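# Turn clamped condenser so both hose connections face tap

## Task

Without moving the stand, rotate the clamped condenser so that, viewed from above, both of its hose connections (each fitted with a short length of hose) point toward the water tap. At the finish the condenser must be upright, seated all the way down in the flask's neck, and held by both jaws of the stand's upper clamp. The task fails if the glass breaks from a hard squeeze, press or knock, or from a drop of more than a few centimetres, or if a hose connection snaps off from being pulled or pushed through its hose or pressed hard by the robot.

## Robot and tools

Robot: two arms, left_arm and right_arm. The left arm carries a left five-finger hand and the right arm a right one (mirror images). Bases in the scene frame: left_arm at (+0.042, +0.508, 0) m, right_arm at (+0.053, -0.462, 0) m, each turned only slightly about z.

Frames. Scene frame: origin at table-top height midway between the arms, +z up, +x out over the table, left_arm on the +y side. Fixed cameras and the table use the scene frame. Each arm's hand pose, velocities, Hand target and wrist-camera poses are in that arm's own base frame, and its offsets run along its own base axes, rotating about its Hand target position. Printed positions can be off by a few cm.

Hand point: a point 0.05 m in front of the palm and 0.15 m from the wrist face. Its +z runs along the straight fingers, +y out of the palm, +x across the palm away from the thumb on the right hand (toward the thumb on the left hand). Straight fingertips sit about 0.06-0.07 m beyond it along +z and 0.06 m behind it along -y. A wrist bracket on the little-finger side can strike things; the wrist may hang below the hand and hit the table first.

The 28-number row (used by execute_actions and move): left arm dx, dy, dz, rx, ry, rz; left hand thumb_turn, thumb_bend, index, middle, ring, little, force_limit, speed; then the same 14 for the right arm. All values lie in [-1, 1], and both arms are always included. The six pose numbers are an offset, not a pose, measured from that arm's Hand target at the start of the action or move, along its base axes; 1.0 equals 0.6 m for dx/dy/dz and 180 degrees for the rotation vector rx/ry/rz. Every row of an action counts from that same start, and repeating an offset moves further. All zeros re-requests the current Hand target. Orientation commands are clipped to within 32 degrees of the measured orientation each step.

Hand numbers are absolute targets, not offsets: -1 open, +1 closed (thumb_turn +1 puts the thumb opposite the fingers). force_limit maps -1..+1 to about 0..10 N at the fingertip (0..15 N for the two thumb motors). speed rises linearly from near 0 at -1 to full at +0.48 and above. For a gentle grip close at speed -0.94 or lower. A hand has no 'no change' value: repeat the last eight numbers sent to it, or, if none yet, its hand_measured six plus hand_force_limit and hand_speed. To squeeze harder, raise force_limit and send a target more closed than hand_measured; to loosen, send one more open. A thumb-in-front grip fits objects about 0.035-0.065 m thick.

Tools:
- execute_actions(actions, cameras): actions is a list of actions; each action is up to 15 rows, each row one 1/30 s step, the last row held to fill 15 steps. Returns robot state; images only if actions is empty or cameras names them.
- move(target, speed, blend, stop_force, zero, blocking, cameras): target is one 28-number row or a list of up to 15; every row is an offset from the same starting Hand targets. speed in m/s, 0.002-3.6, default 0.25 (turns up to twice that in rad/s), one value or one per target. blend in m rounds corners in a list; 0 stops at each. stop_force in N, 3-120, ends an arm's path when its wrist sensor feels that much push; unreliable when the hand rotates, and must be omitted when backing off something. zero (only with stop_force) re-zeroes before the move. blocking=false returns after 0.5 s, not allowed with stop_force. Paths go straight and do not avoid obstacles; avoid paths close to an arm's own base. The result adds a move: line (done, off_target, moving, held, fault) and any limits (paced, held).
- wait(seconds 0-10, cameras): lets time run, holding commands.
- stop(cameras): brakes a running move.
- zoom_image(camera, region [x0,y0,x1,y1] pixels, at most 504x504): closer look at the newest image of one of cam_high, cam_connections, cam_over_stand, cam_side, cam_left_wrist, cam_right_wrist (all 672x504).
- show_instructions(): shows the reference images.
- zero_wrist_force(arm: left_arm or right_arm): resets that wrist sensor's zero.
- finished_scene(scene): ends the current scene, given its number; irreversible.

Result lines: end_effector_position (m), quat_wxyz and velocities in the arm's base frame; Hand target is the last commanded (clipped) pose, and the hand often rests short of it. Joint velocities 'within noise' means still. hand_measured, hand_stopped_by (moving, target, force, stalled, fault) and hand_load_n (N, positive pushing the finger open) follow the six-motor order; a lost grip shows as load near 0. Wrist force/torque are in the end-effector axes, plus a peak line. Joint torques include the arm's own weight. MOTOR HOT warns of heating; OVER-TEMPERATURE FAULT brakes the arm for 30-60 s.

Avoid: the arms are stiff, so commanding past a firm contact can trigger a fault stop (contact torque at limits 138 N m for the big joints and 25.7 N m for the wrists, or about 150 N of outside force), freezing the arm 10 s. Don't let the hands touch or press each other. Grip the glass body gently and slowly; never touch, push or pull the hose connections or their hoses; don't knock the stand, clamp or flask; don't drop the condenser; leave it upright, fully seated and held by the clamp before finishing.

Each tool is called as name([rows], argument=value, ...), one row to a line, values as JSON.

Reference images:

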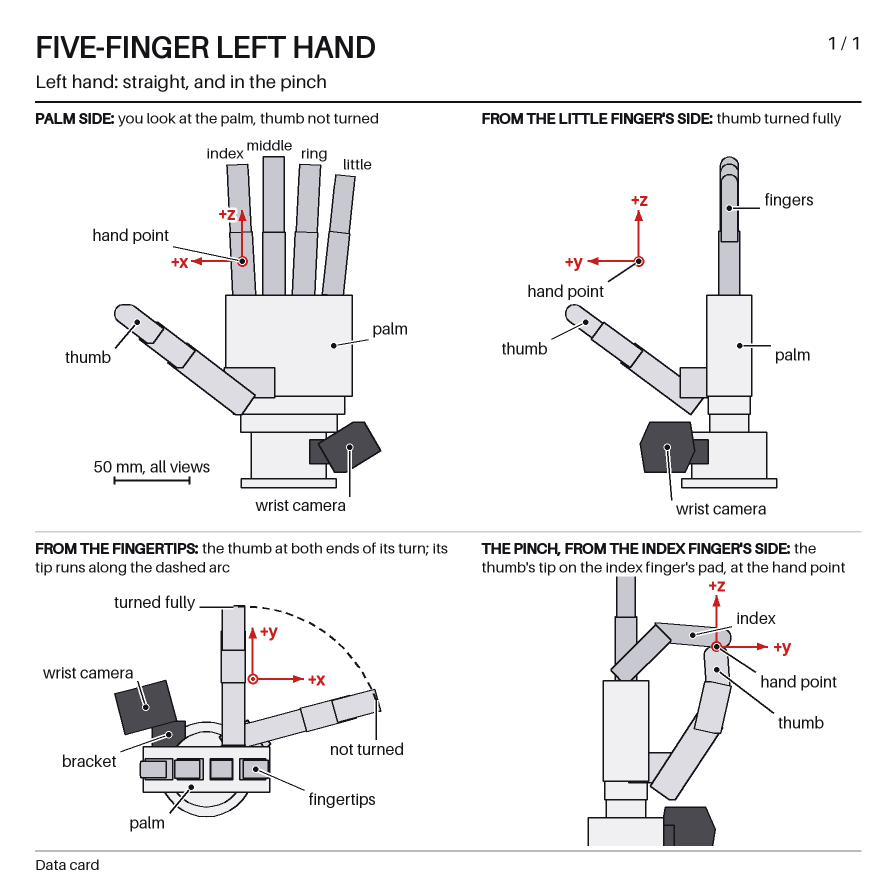

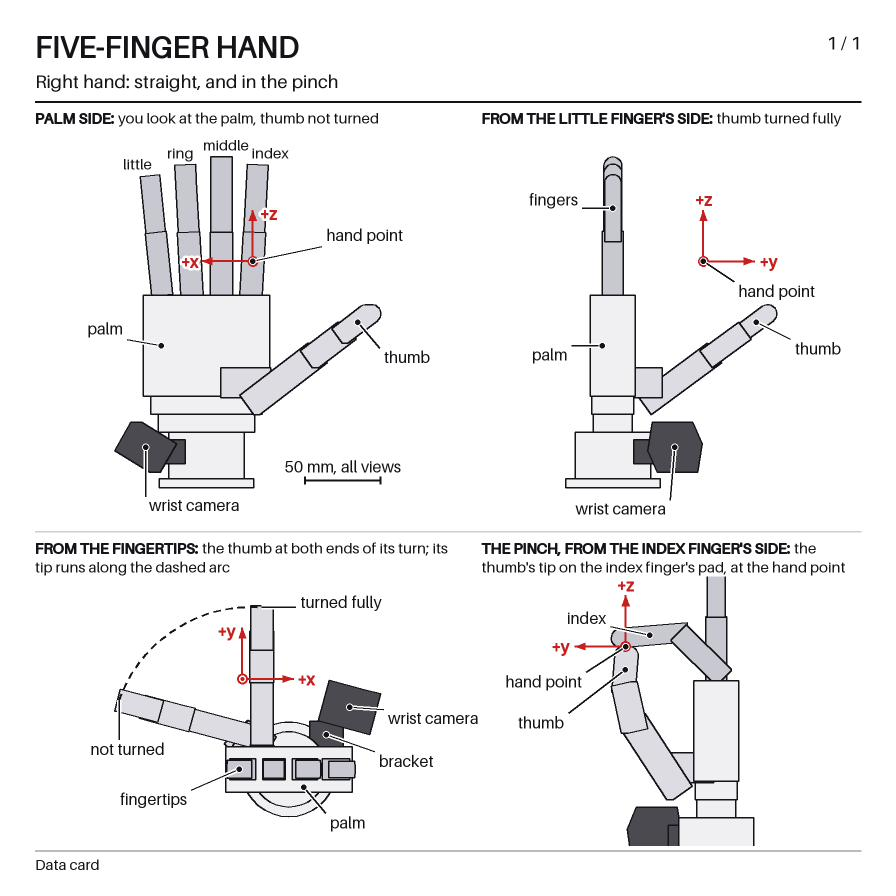

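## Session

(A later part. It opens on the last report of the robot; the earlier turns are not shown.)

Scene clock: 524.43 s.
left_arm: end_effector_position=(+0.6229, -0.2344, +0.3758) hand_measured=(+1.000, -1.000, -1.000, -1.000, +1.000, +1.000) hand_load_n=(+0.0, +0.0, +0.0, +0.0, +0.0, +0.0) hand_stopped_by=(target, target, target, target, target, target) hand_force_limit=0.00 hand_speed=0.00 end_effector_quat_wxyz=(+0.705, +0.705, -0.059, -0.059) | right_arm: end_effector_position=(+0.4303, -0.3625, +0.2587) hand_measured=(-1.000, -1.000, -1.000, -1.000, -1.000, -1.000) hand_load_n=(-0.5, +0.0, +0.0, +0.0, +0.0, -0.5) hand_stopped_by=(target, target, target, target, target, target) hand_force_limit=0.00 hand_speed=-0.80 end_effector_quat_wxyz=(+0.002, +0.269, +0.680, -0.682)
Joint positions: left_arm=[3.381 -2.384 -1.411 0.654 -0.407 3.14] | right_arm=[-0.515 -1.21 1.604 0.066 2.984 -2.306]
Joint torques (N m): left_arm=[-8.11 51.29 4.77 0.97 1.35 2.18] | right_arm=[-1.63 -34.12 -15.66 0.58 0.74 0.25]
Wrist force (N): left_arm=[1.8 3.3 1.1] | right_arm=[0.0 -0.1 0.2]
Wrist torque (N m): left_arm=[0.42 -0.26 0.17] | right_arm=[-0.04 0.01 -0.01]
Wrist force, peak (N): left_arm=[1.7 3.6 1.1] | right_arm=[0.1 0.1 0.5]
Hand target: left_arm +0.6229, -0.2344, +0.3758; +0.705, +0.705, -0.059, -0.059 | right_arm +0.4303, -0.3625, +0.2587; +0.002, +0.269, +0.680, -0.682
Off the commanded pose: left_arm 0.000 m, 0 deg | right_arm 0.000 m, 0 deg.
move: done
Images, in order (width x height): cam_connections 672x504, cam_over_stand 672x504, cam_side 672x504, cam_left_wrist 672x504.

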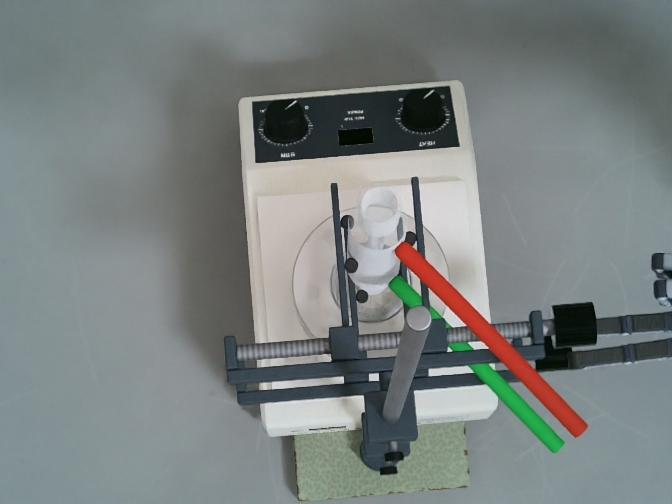

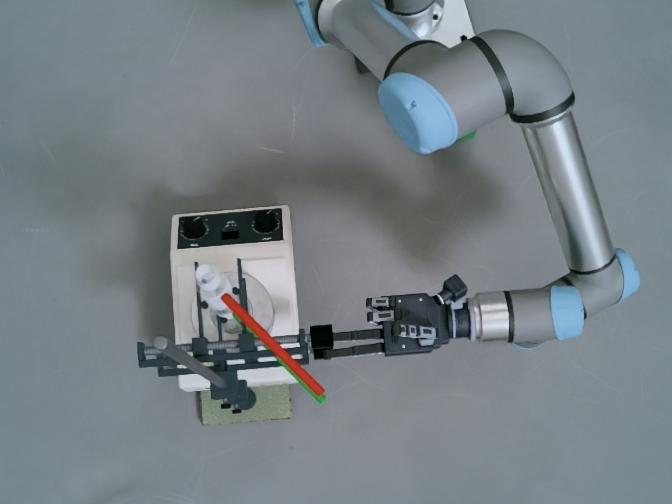

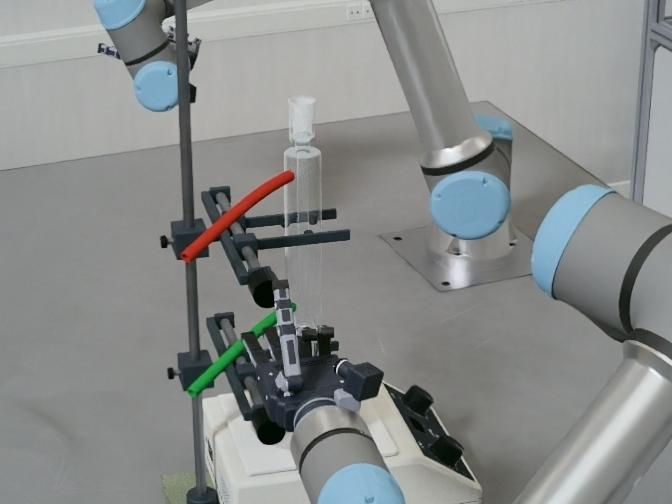

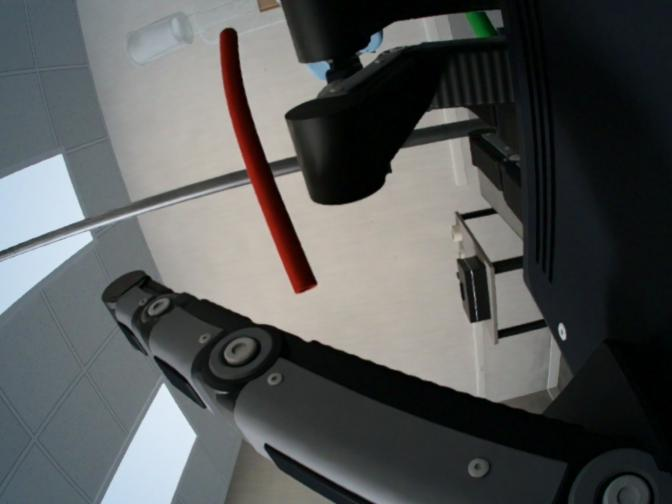

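move([
  [0.0222,0.1315,0,0,0,0,1,-1,-1,-1,-1,-1,0,0,0,0,0,0,0,0,-1,-1,-1,-1,-1,-1,0,-0.8],
  [0.0222,0.1315,0.0095,0.3153,-0.4437,0.3849,1,-1,-1,-1,-1,-1,0,0,0,0,0,0,0,0,-1,-1,-1,-1,-1,-1,0,-0.8],
  [-0.0215,0.0433,0.0095,0.3153,-0.4437,0.3849,1,-1,-1,-1,-1,-1,0,0,0,0,0,0,0,0,-1,-1,-1,-1,-1,-1,0,-0.8],
], blend=[0.02,0.01,0], speed=[0.3,0.5,0.15], cameras=["all"])

Scene clock: 680.43 s.
left_arm: end_effector_position=(+0.6100, -0.2084, +0.3815) hand_measured=(+1.000, -1.000, -1.000, -1.000, -1.000, -1.000) hand_load_n=(-0.5, +0.0, +0.0, +0.0, +0.0, +0.0) hand_stopped_by=(target, target, target, target, target, target) hand_force_limit=0.00 hand_speed=0.00 end_effector_quat_wxyz=(+0.060, +0.705, -0.059, +0.705) | right_arm: end_effector_position=(+0.4303, -0.3625, +0.2587) hand_measured=(-1.000, -1.000, -1.000, -1.000, -1.000, -1.000) hand_load_n=(-0.5, +0.0, +0.0, +0.0, +0.5, +0.0) hand_stopped_by=(target, target, target, target, target, target) hand_force_limit=0.00 hand_speed=-0.80 end_effector_quat_wxyz=(+0.002, +0.269, +0.680, -0.682)
Joint positions: left_arm=[3.212 -1.565 -1.934 3.499 -1.333 1.57] | right_arm=[-0.515 -1.21 1.604 0.066 2.984 -2.306]
Joint torques (N m): left_arm=[-8.84 27.83 8.49 2.99 -2.33 1.12] | right_arm=[-2.14 -34.83 -16.17 0.21 0.94 0.06]
Wrist force (N): left_arm=[4.6 0.3 -0.9] | right_arm=[-0.1 0.0 0.1]
Wrist torque (N m): left_arm=[0.26 -0.61 -0.29] | right_arm=[-0.02 0.02 -0.01]
Wrist force, peak (N): left_arm=[4.6 0.9 -1.1] | right_arm=[0.1 -0.3 0.4]
Hand target: left_arm +0.6100, -0.2084, +0.3815; +0.060, +0.705, -0.059, +0.705 | right_arm +0.4303, -0.3625, +0.2587; +0.002, +0.269, +0.680, -0.682
Off the commanded pose: left_arm 0.000 m, 0 deg | right_arm 0.000 m, 0 deg.
move: done

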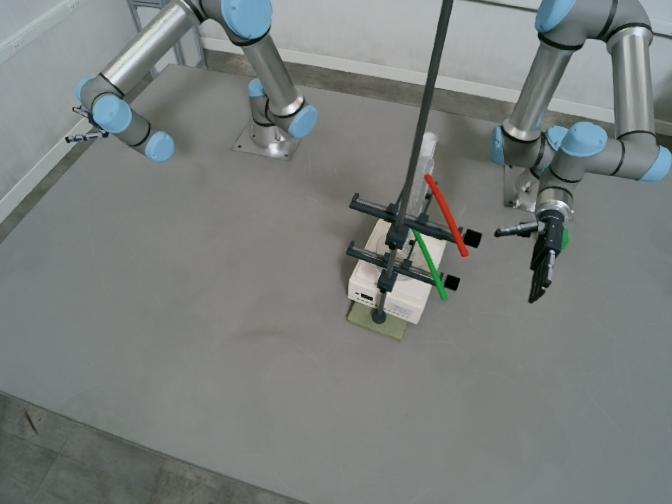

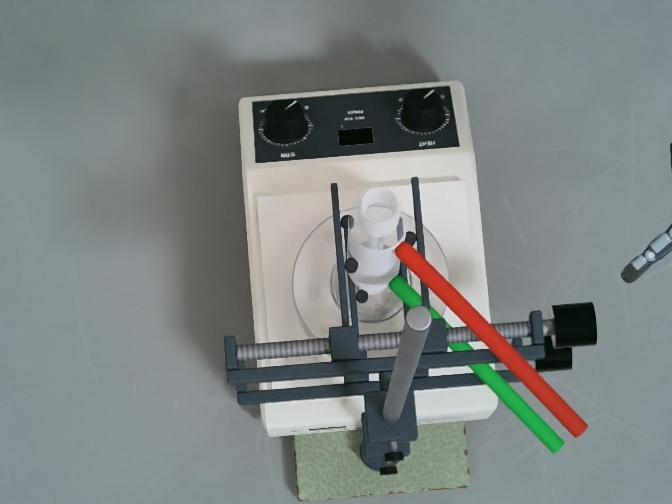

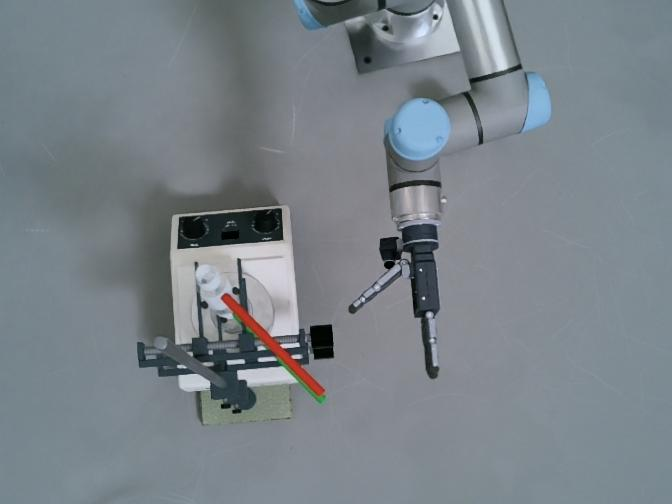

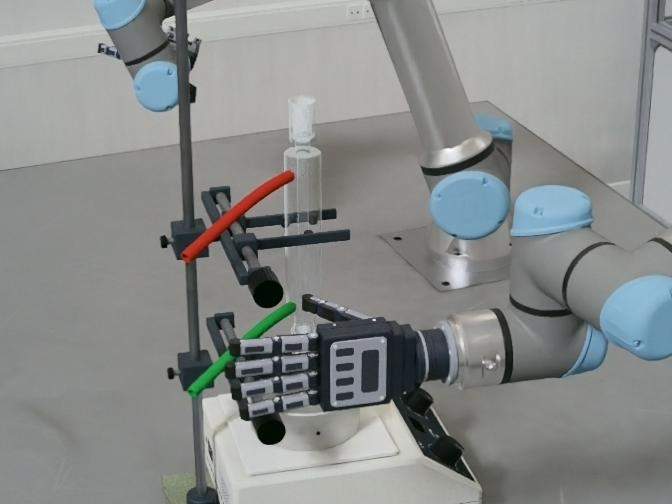

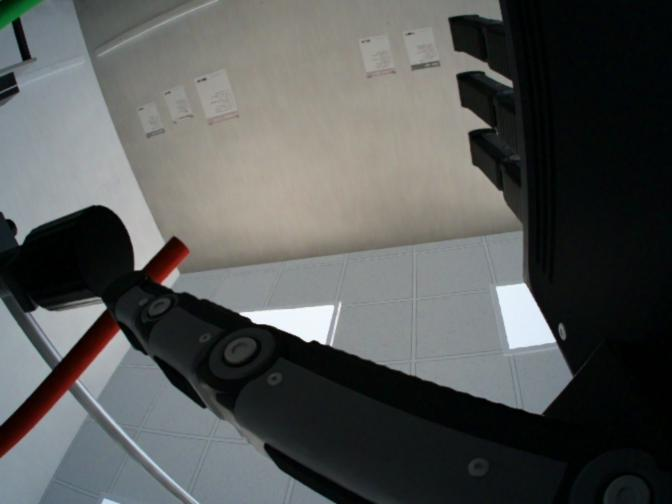

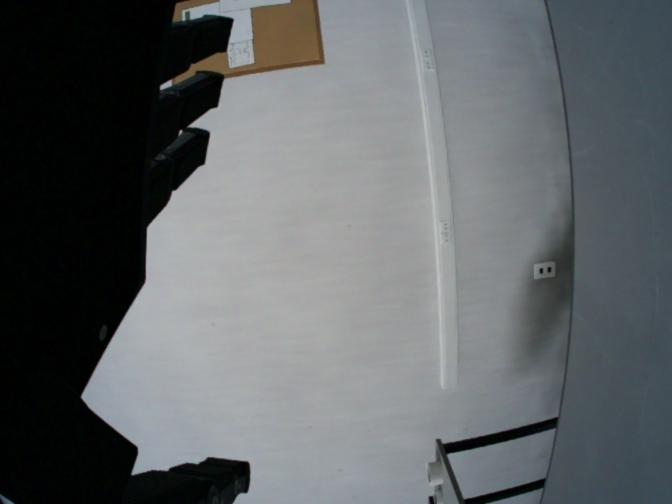

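move(target=[-0.0139,-0.0822,-0.0033,0,0,0,1,-1,-1,-1,-1,-1,0,0,0,0,0,0,0,0,-1,-1,-1,-1,-1,-1,0,-0.8], speed=0.1, stop_force=10, cameras=["cam_connections","cam_over_stand","cam_side","cam_left_wrist"])

zoom_image(camera="cam_side", region=[160, 200, 360, 400])

zoom_image(camera="cam_connections", region=[472, 230, 672, 430])

Scene clock: 709.03 s.
left_arm: end_effector_position=(+0.6016, -0.2577, +0.3795) hand_measured=(+1.000, -1.000, -1.000, -1.000, -1.000, -1.000) hand_load_n=(-0.5, +0.0, +0.0, +0.0, +0.0, +0.0) hand_stopped_by=(target, target, target, target, target, target) hand_force_limit=0.00 hand_speed=0.00 end_effector_quat_wxyz=(+0.060, +0.705, -0.059, +0.705) | right_arm: end_effector_position=(+0.4303, -0.3625, +0.2587) hand_measured=(-1.000, -1.000, -1.000, -1.000, -1.000, -1.000) hand_load_n=(-0.5, +0.0, +0.0, +0.0, +0.0, +0.0) hand_stopped_by=(target, target, target, target, target, target) hand_force_limit=0.00 hand_speed=-0.80 end_effector_quat_wxyz=(+0.002, +0.269, +0.680, -0.682)
Joint positions: left_arm=[3.078 -1.588 -1.916 3.504 -1.467 1.57] | right_arm=[-0.515 -1.21 1.604 0.066 2.984 -2.306]
Joint torques (N m): left_arm=[-8.17 12.62 32.17 3.4 -2.34 2.22] | right_arm=[-1.65 -34.27 -16.21 0.38 0.76 0.06]
Wrist force (N): left_arm=[4.4 0.0 -1.0] | right_arm=[-0.1 -0.3 0.1]
Wrist torque (N m): left_arm=[0.24 -0.58 -0.29] | right_arm=[-0.05 0.02 -0.02]
Wrist force, peak (N): left_arm=[4.7 0.0 -0.9] | right_arm=[-0.3 0.2 0.4]
Hand target: left_arm +0.6016, -0.2577, +0.3795; +0.060, +0.705, -0.059, +0.705 | right_arm +0.4303, -0.3625, +0.2587; +0.002, +0.269, +0.680, -0.682
Off the commanded pose: left_arm 0.000 m, 0 deg | right_arm 0.000 m, 0 deg.
move: done
Images, in order (width x height): cam_connections 672x504, cam_over_stand 672x504, cam_side 672x504, cam_left_wrist 672x504.

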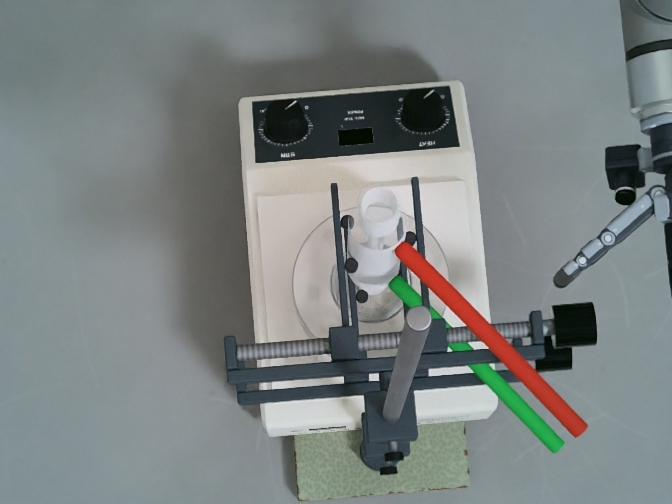

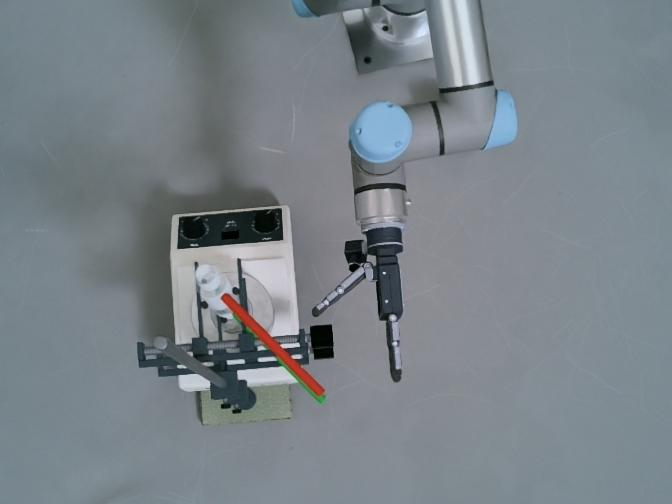

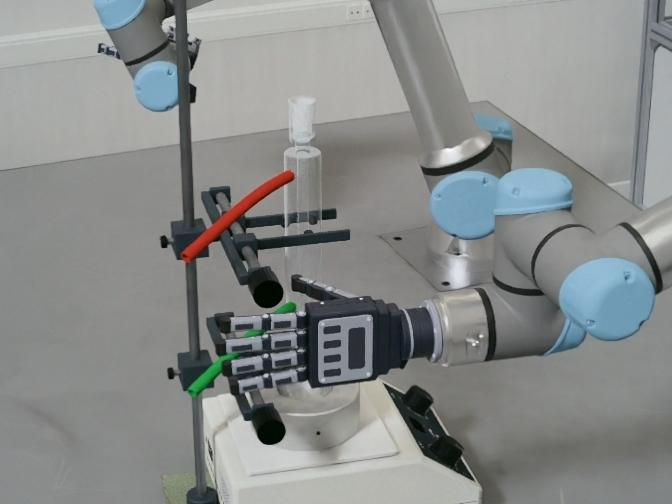

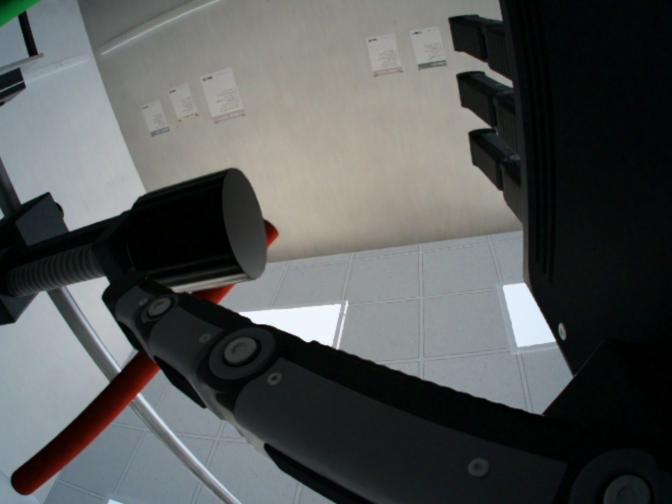

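Scaled by 2.520 from the camera's 672x504 image, which has a finer 960x720 frame.

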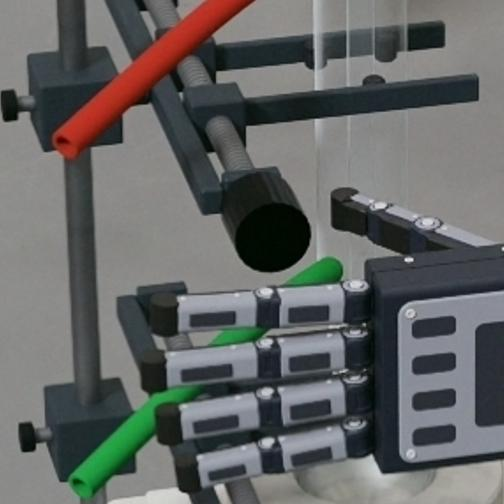

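Scaled by 2.520 from the camera's 672x504 image, which has a finer 960x720 frame.

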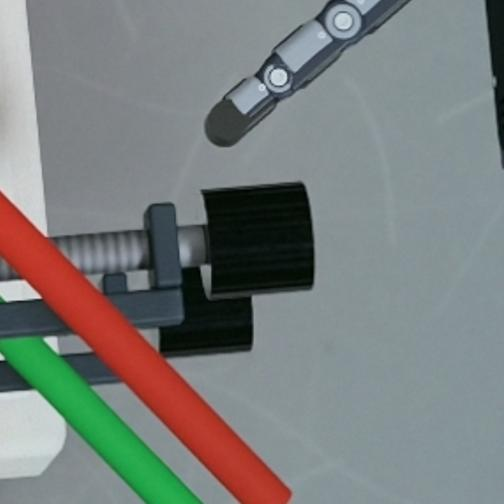

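move(target=[-0.0092,-0.0542,-0.0017,0,0,0,1,-1,-1,-1,-1,-1,0,0,0,0,0,0,0,0,-1,-1,-1,-1,-1,-1,0,-0.8], speed=0.06, stop_force=8, cameras=["cam_connections","cam_over_stand","cam_side","cam_left_wrist"])

zoom_image(camera="cam_side", region=[160, 200, 360, 400])

zoom_image(camera="cam_connections", region=[472, 230, 672, 430])

Scene clock: 747.07 s.
left_arm: end_effector_position=(+0.5961, -0.2902, +0.3785) hand_measured=(+1.000, -1.000, -1.000, -1.000, -1.000, -1.000) hand_load_n=(+0.0, +0.0, +0.0, +0.0, +0.0, +0.0) hand_stopped_by=(target, target, target, target, target, target) hand_force_limit=0.00 hand_speed=0.00 end_effector_quat_wxyz=(+0.060, +0.705, -0.059, +0.705) | right_arm: end_effector_position=(+0.4303, -0.3625, +0.2587) hand_measured=(-1.000, -1.000, -1.000, -1.000, -1.000, -1.000) hand_load_n=(-0.5, +0.0, +0.0, -0.5, +0.0, +0.0) hand_stopped_by=(target, target, target, target, target, target) hand_force_limit=0.00 hand_speed=-0.80 end_effector_quat_wxyz=(+0.002, +0.269, +0.680, -0.682)
Joint positions: left_arm=[2.991 -1.611 -1.895 3.506 -1.554 1.57] | right_arm=[-0.515 -1.21 1.604 0.066 2.984 -2.306]
Joint torques (N m): left_arm=[-8.98 14.54 31.09 2.88 -2.07 -0.11] | right_arm=[-1.41 -34.29 -15.91 0.38 0.79 0.14]
Wrist force (N): left_arm=[4.6 0.0 -0.8] | right_arm=[-0.3 0.3 0.4]
Wrist torque (N m): left_arm=[0.22 -0.60 -0.28] | right_arm=[0.01 0.04 -0.02]
Wrist force, peak (N): left_arm=[4.7 0.2 -1.1] | right_arm=[-0.2 -0.1 0.5]
Hand target: left_arm +0.5961, -0.2902, +0.3785; +0.060, +0.705, -0.059, +0.705 | right_arm +0.4303, -0.3625, +0.2587; +0.002, +0.269, +0.680, -0.682
Off the commanded pose: left_arm 0.000 m, 0 deg | right_arm 0.000 m, 0 deg.
move: done
Images, in order (width x height): cam_connections 672x504, cam_over_stand 672x504, cam_side 672x504, cam_left_wrist 672x504.

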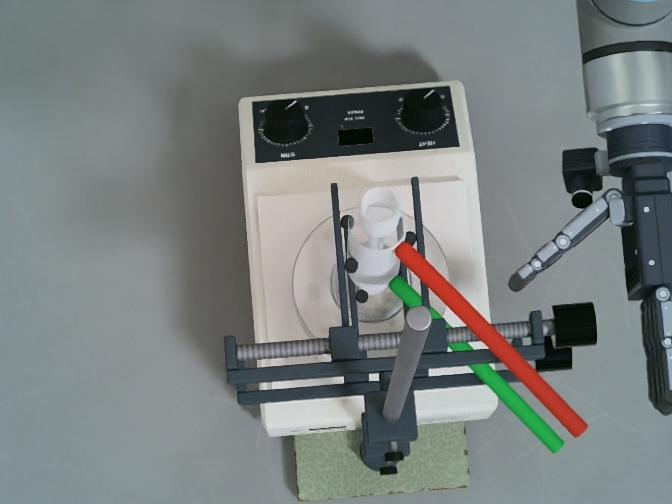

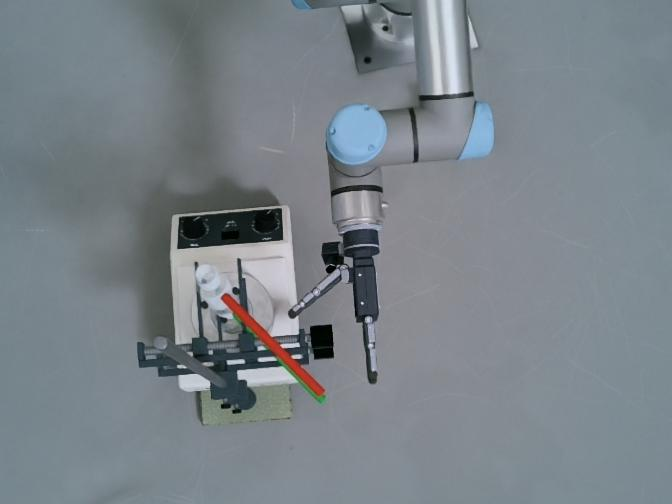

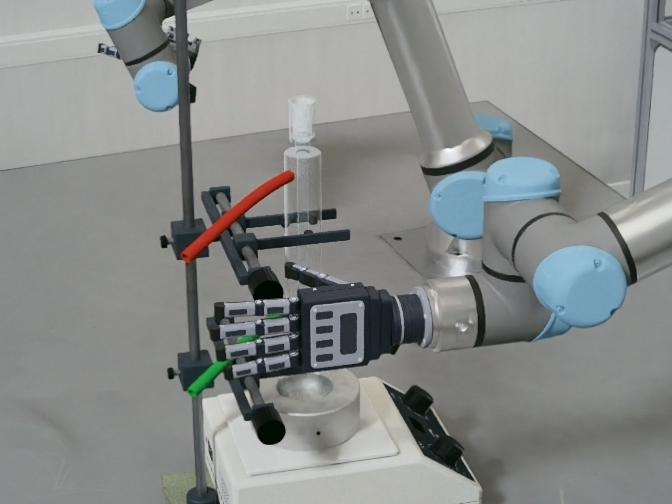

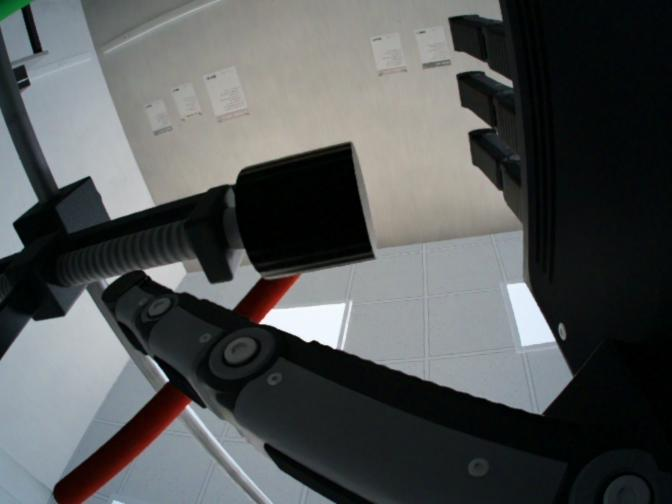

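Scaled by 2.520 from the camera's 672x504 image, which has a finer 960x720 frame.

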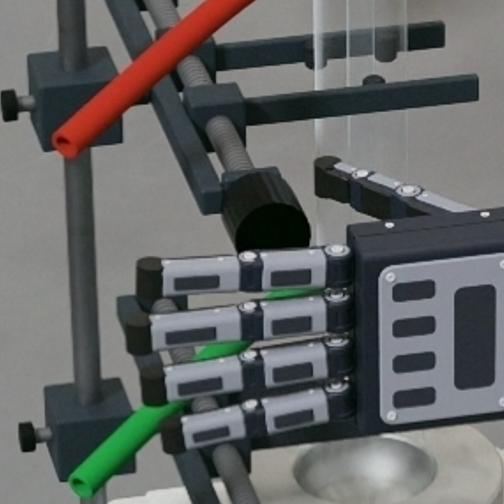

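Scaled by 2.520 from the camera's 672x504 image, which has a finer 960x720 frame.

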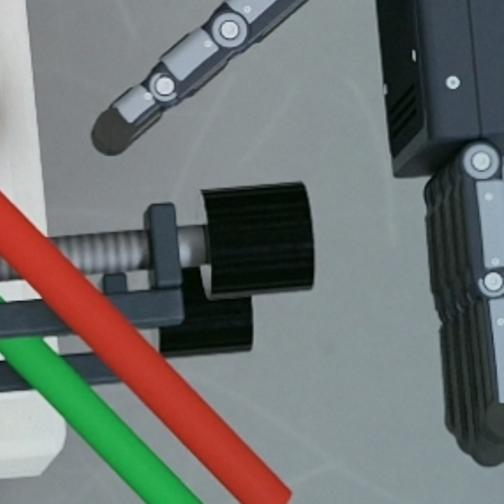

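move(target=[0,0,0,0,0,0,1,-1,0.2,0.2,-1,-1,-0.4,-0.7,0,0,0,0,0,0,-1,-1,-1,-1,-1,-1,0,-0.8], speed=0.06, cameras=["cam_connections","cam_side","cam_left_wrist"])

zoom_image(camera="cam_connections", region=[472, 230, 672, 430])

Scene clock: 776.43 s.
left_arm: end_effector_position=(+0.5961, -0.2902, +0.3785) hand_measured=(+1.000, -1.000, -0.008, -0.034, -1.000, -1.000) hand_load_n=(-0.5, +0.0, +7.0, +4.0, +0.0, +0.0) hand_stopped_by=(target, target, force, force, target, target) hand_force_limit=-0.40 hand_speed=-0.70 end_effector_quat_wxyz=(+0.059, +0.705, -0.059, +0.705) | right_arm: end_effector_position=(+0.4303, -0.3625, +0.2587) hand_measured=(-1.000, -1.000, -1.000, -1.000, -1.000, -1.000) hand_load_n=(-0.5, +0.0, +0.0, +0.0, +0.0, +0.0) hand_stopped_by=(target, target, target, target, target, target) hand_force_limit=0.00 hand_speed=-0.80 end_effector_quat_wxyz=(+0.002, +0.269, +0.680, -0.682)
Joint positions: left_arm=[2.991 -1.611 -1.895 3.507 -1.554 1.57] | right_arm=[-0.515 -1.21 1.604 0.066 2.984 -2.306]
Joint torques (N m): left_arm=[-7.66 17.19 26.76 1.29 -0.23 -1.97] | right_arm=[-1.48 -35.1 -15.47 0.39 0.87 0.23]
Wrist force (N): left_arm=[4.8 -2.3 9.6] | right_arm=[0.0 0.0 0.0]
Wrist torque (N m): left_arm=[0.09 -0.47 -0.26] | right_arm=[0.01 0.00 0.00]
Wrist force, peak (N): left_arm=[5.0 -2.7 10.3] | right_arm=[0.2 -0.1 0.5]
Hand target: left_arm +0.5961, -0.2902, +0.3785; +0.060, +0.705, -0.059, +0.705 | right_arm +0.4303, -0.3625, +0.2587; +0.002, +0.269, +0.680, -0.682
Off the commanded pose: left_arm 0.000 m, 0 deg | right_arm 0.000 m, 0 deg.
move: done
Images, in order (width x height): cam_connections 672x504, cam_side 672x504, cam_left_wrist 672x504.

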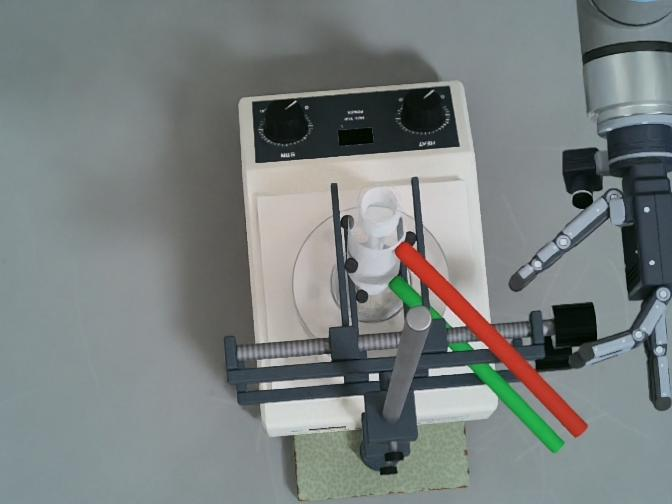

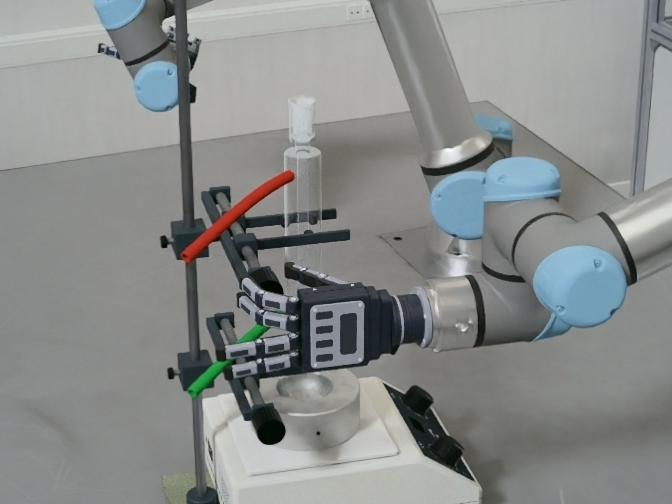

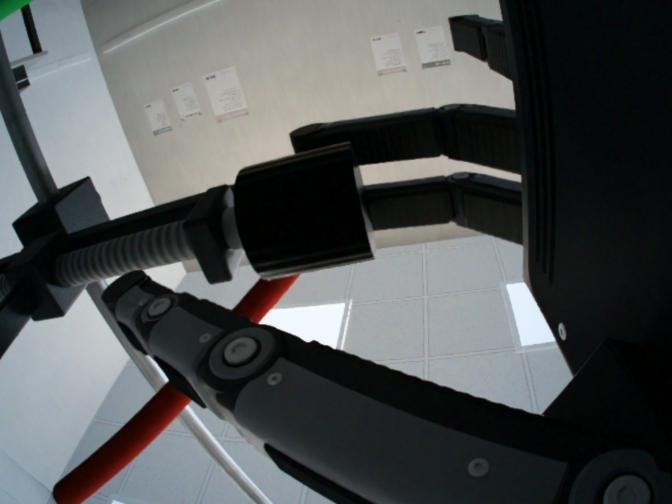

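Scaled by 2.520 from the camera's 672x504 image, which has a finer 960x720 frame.

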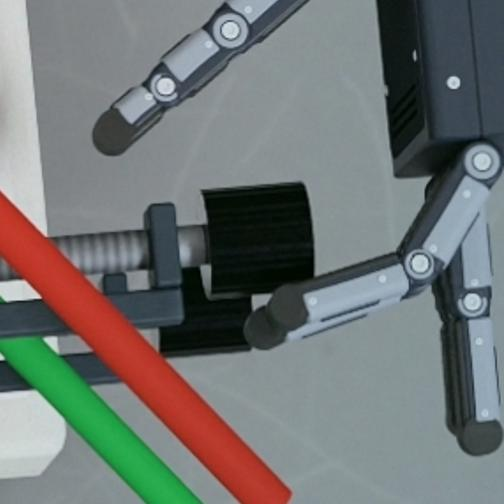

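move([
  [0,0,0,0,0,0,1,-1,-0.5,-0.5,-1,-1,-0.4,-0.5,0,0,0,0,0,0,-1,-1,-1,-1,-1,-1,0,-0.8],
  [-0.0104,-0.0118,0,0,0,-0.1111,1,-1,-0.5,-0.5,-1,-1,-0.4,-0.7,0,0,0,0,0,0,-1,-1,-1,-1,-1,-1,0,-0.8],
  [-0.0104,-0.0118,0,0,0,-0.1111,1,-1,0.2,0.2,-1,-1,-0.5,-0.8,0,0,0,0,0,0,-1,-1,-1,-1,-1,-1,0,-0.8],
], speed=0.1, cameras=["cam_connections","cam_side","cam_left_wrist"])

zoom_image(camera="cam_connections", region=[472, 230, 672, 430])

Scene clock: 869.83 s.
left_arm: end_effector_position=(+0.5899, -0.2973, +0.3785) hand_measured=(+1.000, -1.000, -0.076, -0.096, -1.000, -1.000) hand_load_n=(-0.5, +0.0, +3.5, +2.0, +0.0, +0.0) hand_stopped_by=(target, target, force, force, target, target) hand_force_limit=-0.50 hand_speed=-0.80 end_effector_quat_wxyz=(+0.181, +0.684, -0.180, +0.684) | right_arm: end_effector_position=(+0.4303, -0.3625, +0.2587) hand_measured=(-1.000, -1.000, -1.000, -1.000, -1.000, -1.000) hand_load_n=(-0.5, +0.0, +0.0, +0.0, +0.0, +0.0) hand_stopped_by=(target, target, target, target, target, target) hand_force_limit=0.00 hand_speed=-0.80 end_effector_quat_wxyz=(+0.002, +0.269, +0.680, -0.682)
Joint positions: left_arm=[3.171 -1.645 -1.859 3.504 -1.025 1.57] | right_arm=[-0.515 -1.21 1.604 0.066 2.984 -2.306]
Joint torques (N m): left_arm=[6.69 16.43 29.69 -0.17 0.64 2.28] | right_arm=[-1.01 -34.52 -15.86 0.2 0.88 0.28]
Wrist force (N): left_arm=[4.5 -0.8 3.3] | right_arm=[-0.1 0.0 0.1]
Wrist torque (N m): left_arm=[0.19 -0.54 -0.26] | right_arm=[-0.02 0.01 -0.02]
Wrist force, peak (N): left_arm=[5.2 -2.6 9.9] | right_arm=[0.0 0.1 0.6]
Hand target: left_arm +0.5899, -0.2973, +0.3785; +0.181, +0.684, -0.180, +0.684 | right_arm +0.4303, -0.3625, +0.2587; +0.002, +0.269, +0.680, -0.682
Off the commanded pose: left_arm 0.000 m, 0 deg | right_arm 0.000 m, 0 deg.
move: done
Images, in order (width x height): cam_connections 672x504, cam_side 672x504, cam_left_wrist 672x504.

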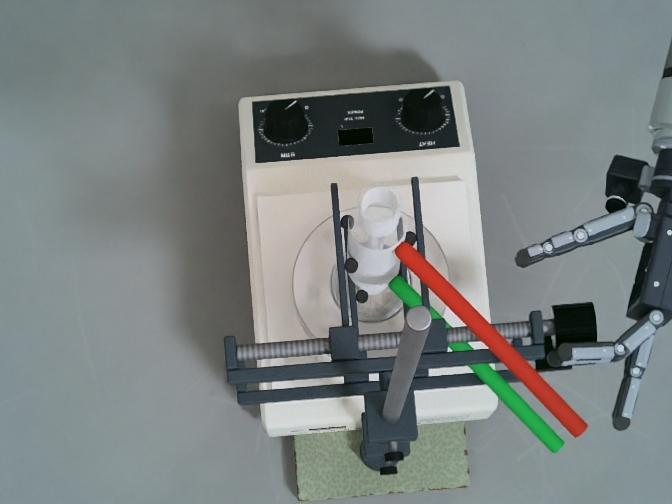

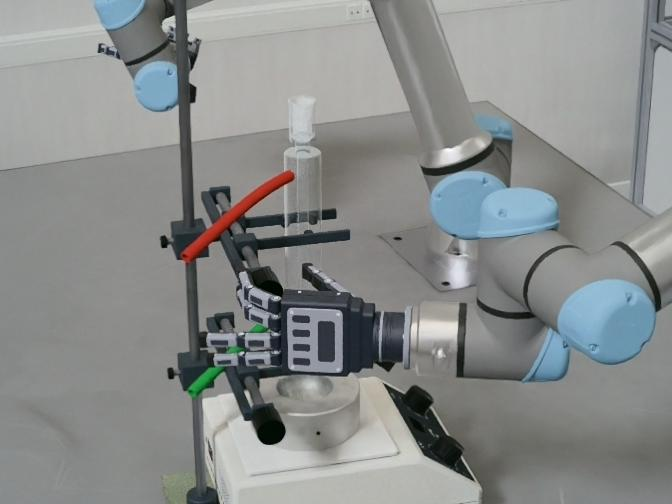

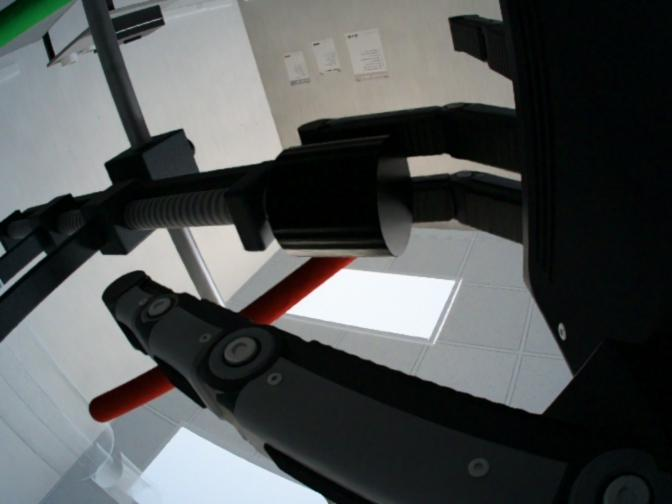

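Scaled by 2.520 from the camera's 672x504 image, which has a finer 960x720 frame.

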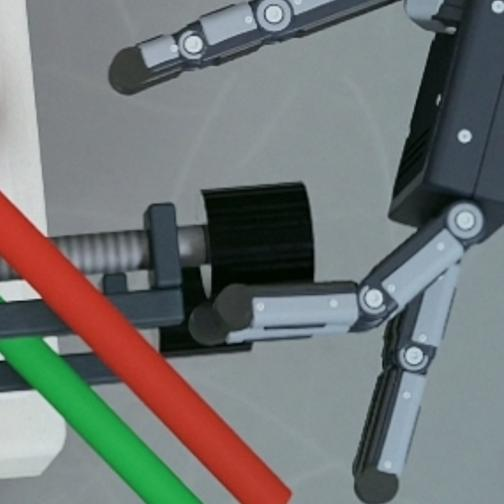

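move(target=[0,0,0,0,0,0,1,0.3,0.2,0.2,-1,-1,-0.5,-0.75,0,0,0,0,0,0,-1,-1,-1,-1,-1,-1,0,-0.8], cameras=["cam_connections","cam_side","cam_left_wrist"])

zoom_image(camera="cam_connections", region=[472, 230, 672, 430])

Scene clock: 885.13 s.
left_arm: end_effector_position=(+0.5899, -0.2973, +0.3785) hand_measured=(+1.000, -0.350, -0.078, -0.096, -1.000, -1.000) hand_load_n=(+0.0, +6.5, +3.5, +2.5, +0.0, +0.0) hand_stopped_by=(target, force, force, force, target, target) hand_force_limit=-0.50 hand_speed=-0.75 end_effector_quat_wxyz=(+0.181, +0.684, -0.180, +0.684) | right_arm: end_effector_position=(+0.4303, -0.3625, +0.2587) hand_measured=(-1.000, -1.000, -1.000, -1.000, -1.000, -1.000) hand_load_n=(-0.5, +0.0, +0.0, +0.0, +0.0, +0.0) hand_stopped_by=(target, target, target, target, target, target) hand_force_limit=0.00 hand_speed=-0.80 end_effector_quat_wxyz=(+0.002, +0.269, +0.680, -0.682)
Joint positions: left_arm=[3.171 -1.645 -1.859 3.504 -1.025 1.57] | right_arm=[-0.515 -1.21 1.604 0.066 2.984 -2.306]
Joint torques (N m): left_arm=[-0.8 29.91 14.17 0.62 -1.6 1.9] | right_arm=[-2.04 -34.3 -16.24 0.21 0.9 0.2]
Wrist force (N): left_arm=[4.5 0.4 0.7] | right_arm=[-0.1 0.1 0.0]
Wrist torque (N m): left_arm=[0.25 -0.56 -0.29] | right_arm=[0.01 0.01 0.00]
Wrist force, peak (N): left_arm=[4.5 -0.8 3.6] | right_arm=[0.1 -0.2 0.5]
Hand target: left_arm +0.5899, -0.2973, +0.3785; +0.181, +0.684, -0.180, +0.684 | right_arm +0.4303, -0.3625, +0.2587; +0.002, +0.269, +0.680, -0.682
Off the commanded pose: left_arm 0.000 m, 0 deg | right_arm 0.000 m, 0 deg.
move: done
Images, in order (width x height): cam_connections 672x504, cam_side 672x504, cam_left_wrist 672x504.

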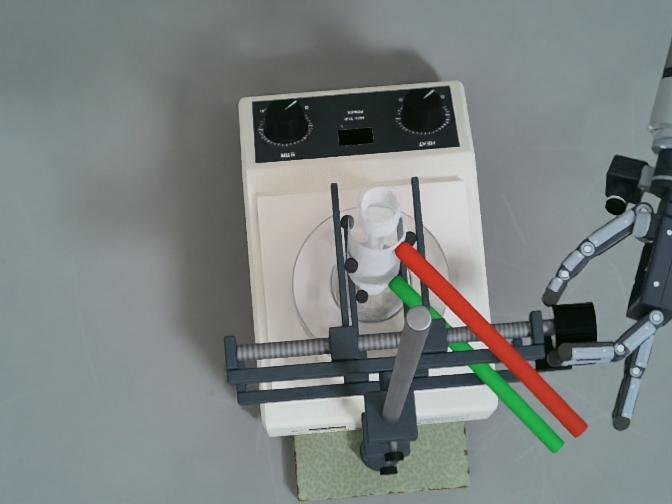

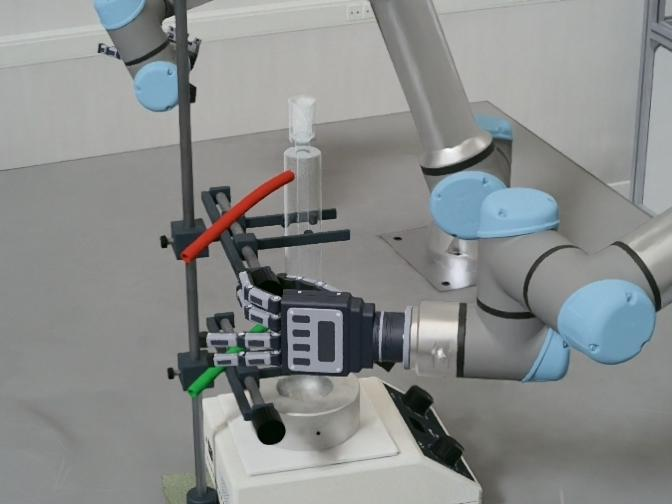

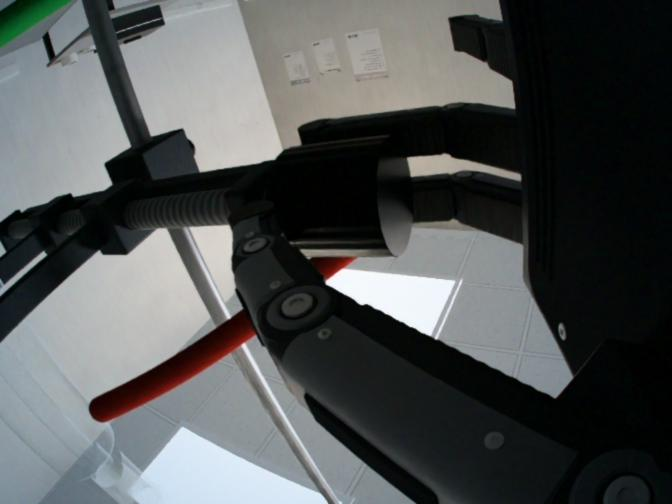

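Scaled by 2.520 from the camera's 672x504 image, which has a finer 960x720 frame.

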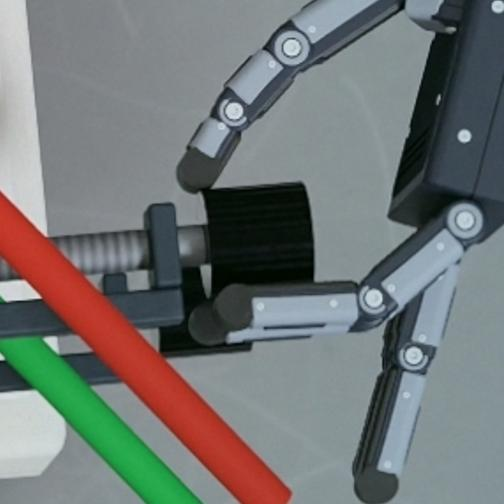

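move([
  [0,0,0,0,0,0,1,-0.6,-0.2,-0.2,-1,-1,-0.2,-0.5,0,0,0,0,0,0,-1,-1,-1,-1,-1,-1,0,-0.8],
  [0.0025,0.0148,0,0,0,0,1,-0.6,-0.2,-0.2,-1,-1,-0.2,-0.75,0,0,0,0,0,0,-1,-1,-1,-1,-1,-1,0,-0.8],
  [0.0025,0.0148,0,0,0,0,1,-0.6,0.2,0.2,-1,-1,-0.2,-0.8,0,0,0,0,0,0,-1,-1,-1,-1,-1,-1,0,-0.8],
  [0.0025,0.0148,0,0,0,0,1,0.3,0.2,0.2,-1,-1,-0.2,-0.75,0,0,0,0,0,0,-1,-1,-1,-1,-1,-1,0,-0.8],
], cameras=["cam_connections","cam_left_wrist"])

zoom_image(camera="cam_connections", region=[472, 230, 672, 430])

Scene clock: 903.70 s.
left_arm: end_effector_position=(+0.5914, -0.2884, +0.3785) hand_measured=(+1.000, -0.368, -0.058, -0.076, -1.000, -1.000) hand_load_n=(+0.0, +7.0, +7.5, +8.5, +0.0, +0.0) hand_stopped_by=(target, force, force, force, target, target) hand_force_limit=-0.20 hand_speed=-0.75 end_effector_quat_wxyz=(+0.181, +0.684, -0.180, +0.684) | right_arm: end_effector_position=(+0.4303, -0.3625, +0.2587) hand_measured=(-1.000, -1.000, -1.000, -1.000, -1.000, -1.000) hand_load_n=(-0.5, +0.0, +0.0, +0.0, +0.0, +0.0) hand_stopped_by=(target, target, target, target, target, target) hand_force_limit=0.00 hand_speed=-0.80 end_effector_quat_wxyz=(+0.002, +0.269, +0.680, -0.682)
Joint positions: left_arm=[3.193 -1.642 -1.862 3.504 -1.002 1.57] | right_arm=[-0.515 -1.21 1.604 0.066 2.984 -2.306]
Joint torques (N m): left_arm=[-2.31 28.77 9.56 -0.75 0.49 0.93] | right_arm=[-1.6 -34.15 -16.35 0.08 0.84 0.23]
Wrist force (N): left_arm=[5.1 -2.8 8.0] | right_arm=[-0.1 0.1 0.2]
Wrist torque (N m): left_arm=[0.22 -0.47 -0.25] | right_arm=[0.00 0.02 -0.01]
Wrist force, peak (N): left_arm=[4.0 -1.8 19.4] | right_arm=[0.3 -0.5 0.0]
Hand target: left_arm +0.5914, -0.2884, +0.3785; +0.181, +0.684, -0.180, +0.684 | right_arm +0.4303, -0.3625, +0.2587; +0.002, +0.269, +0.680, -0.682
Off the commanded pose: left_arm 0.000 m, 0 deg | right_arm 0.000 m, 0 deg.
move: done
Images, in order (width x height): cam_connections 672x504, cam_left_wrist 672x504.

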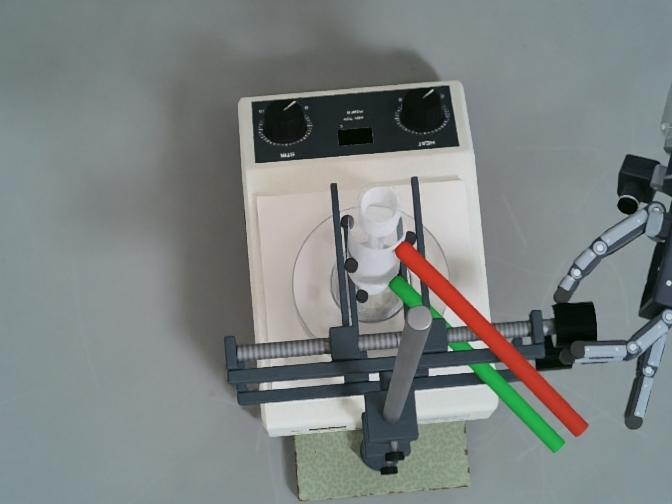

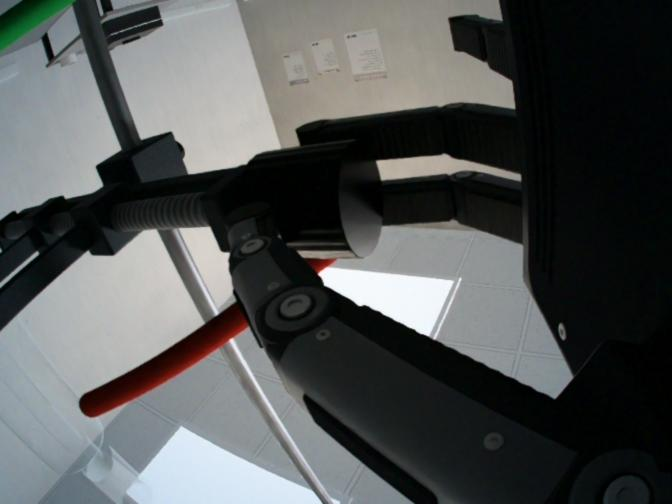

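Scaled by 2.520 from the camera's 672x504 image, which has a finer 960x720 frame.

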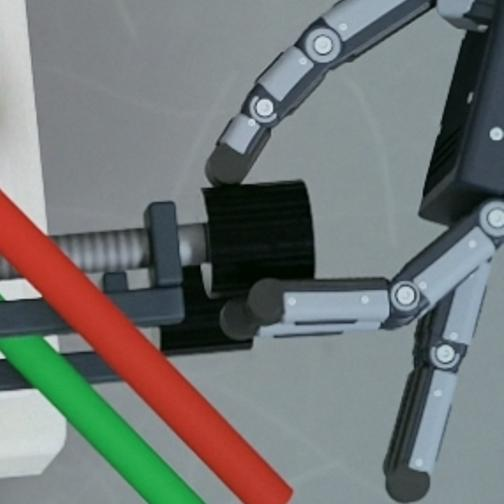

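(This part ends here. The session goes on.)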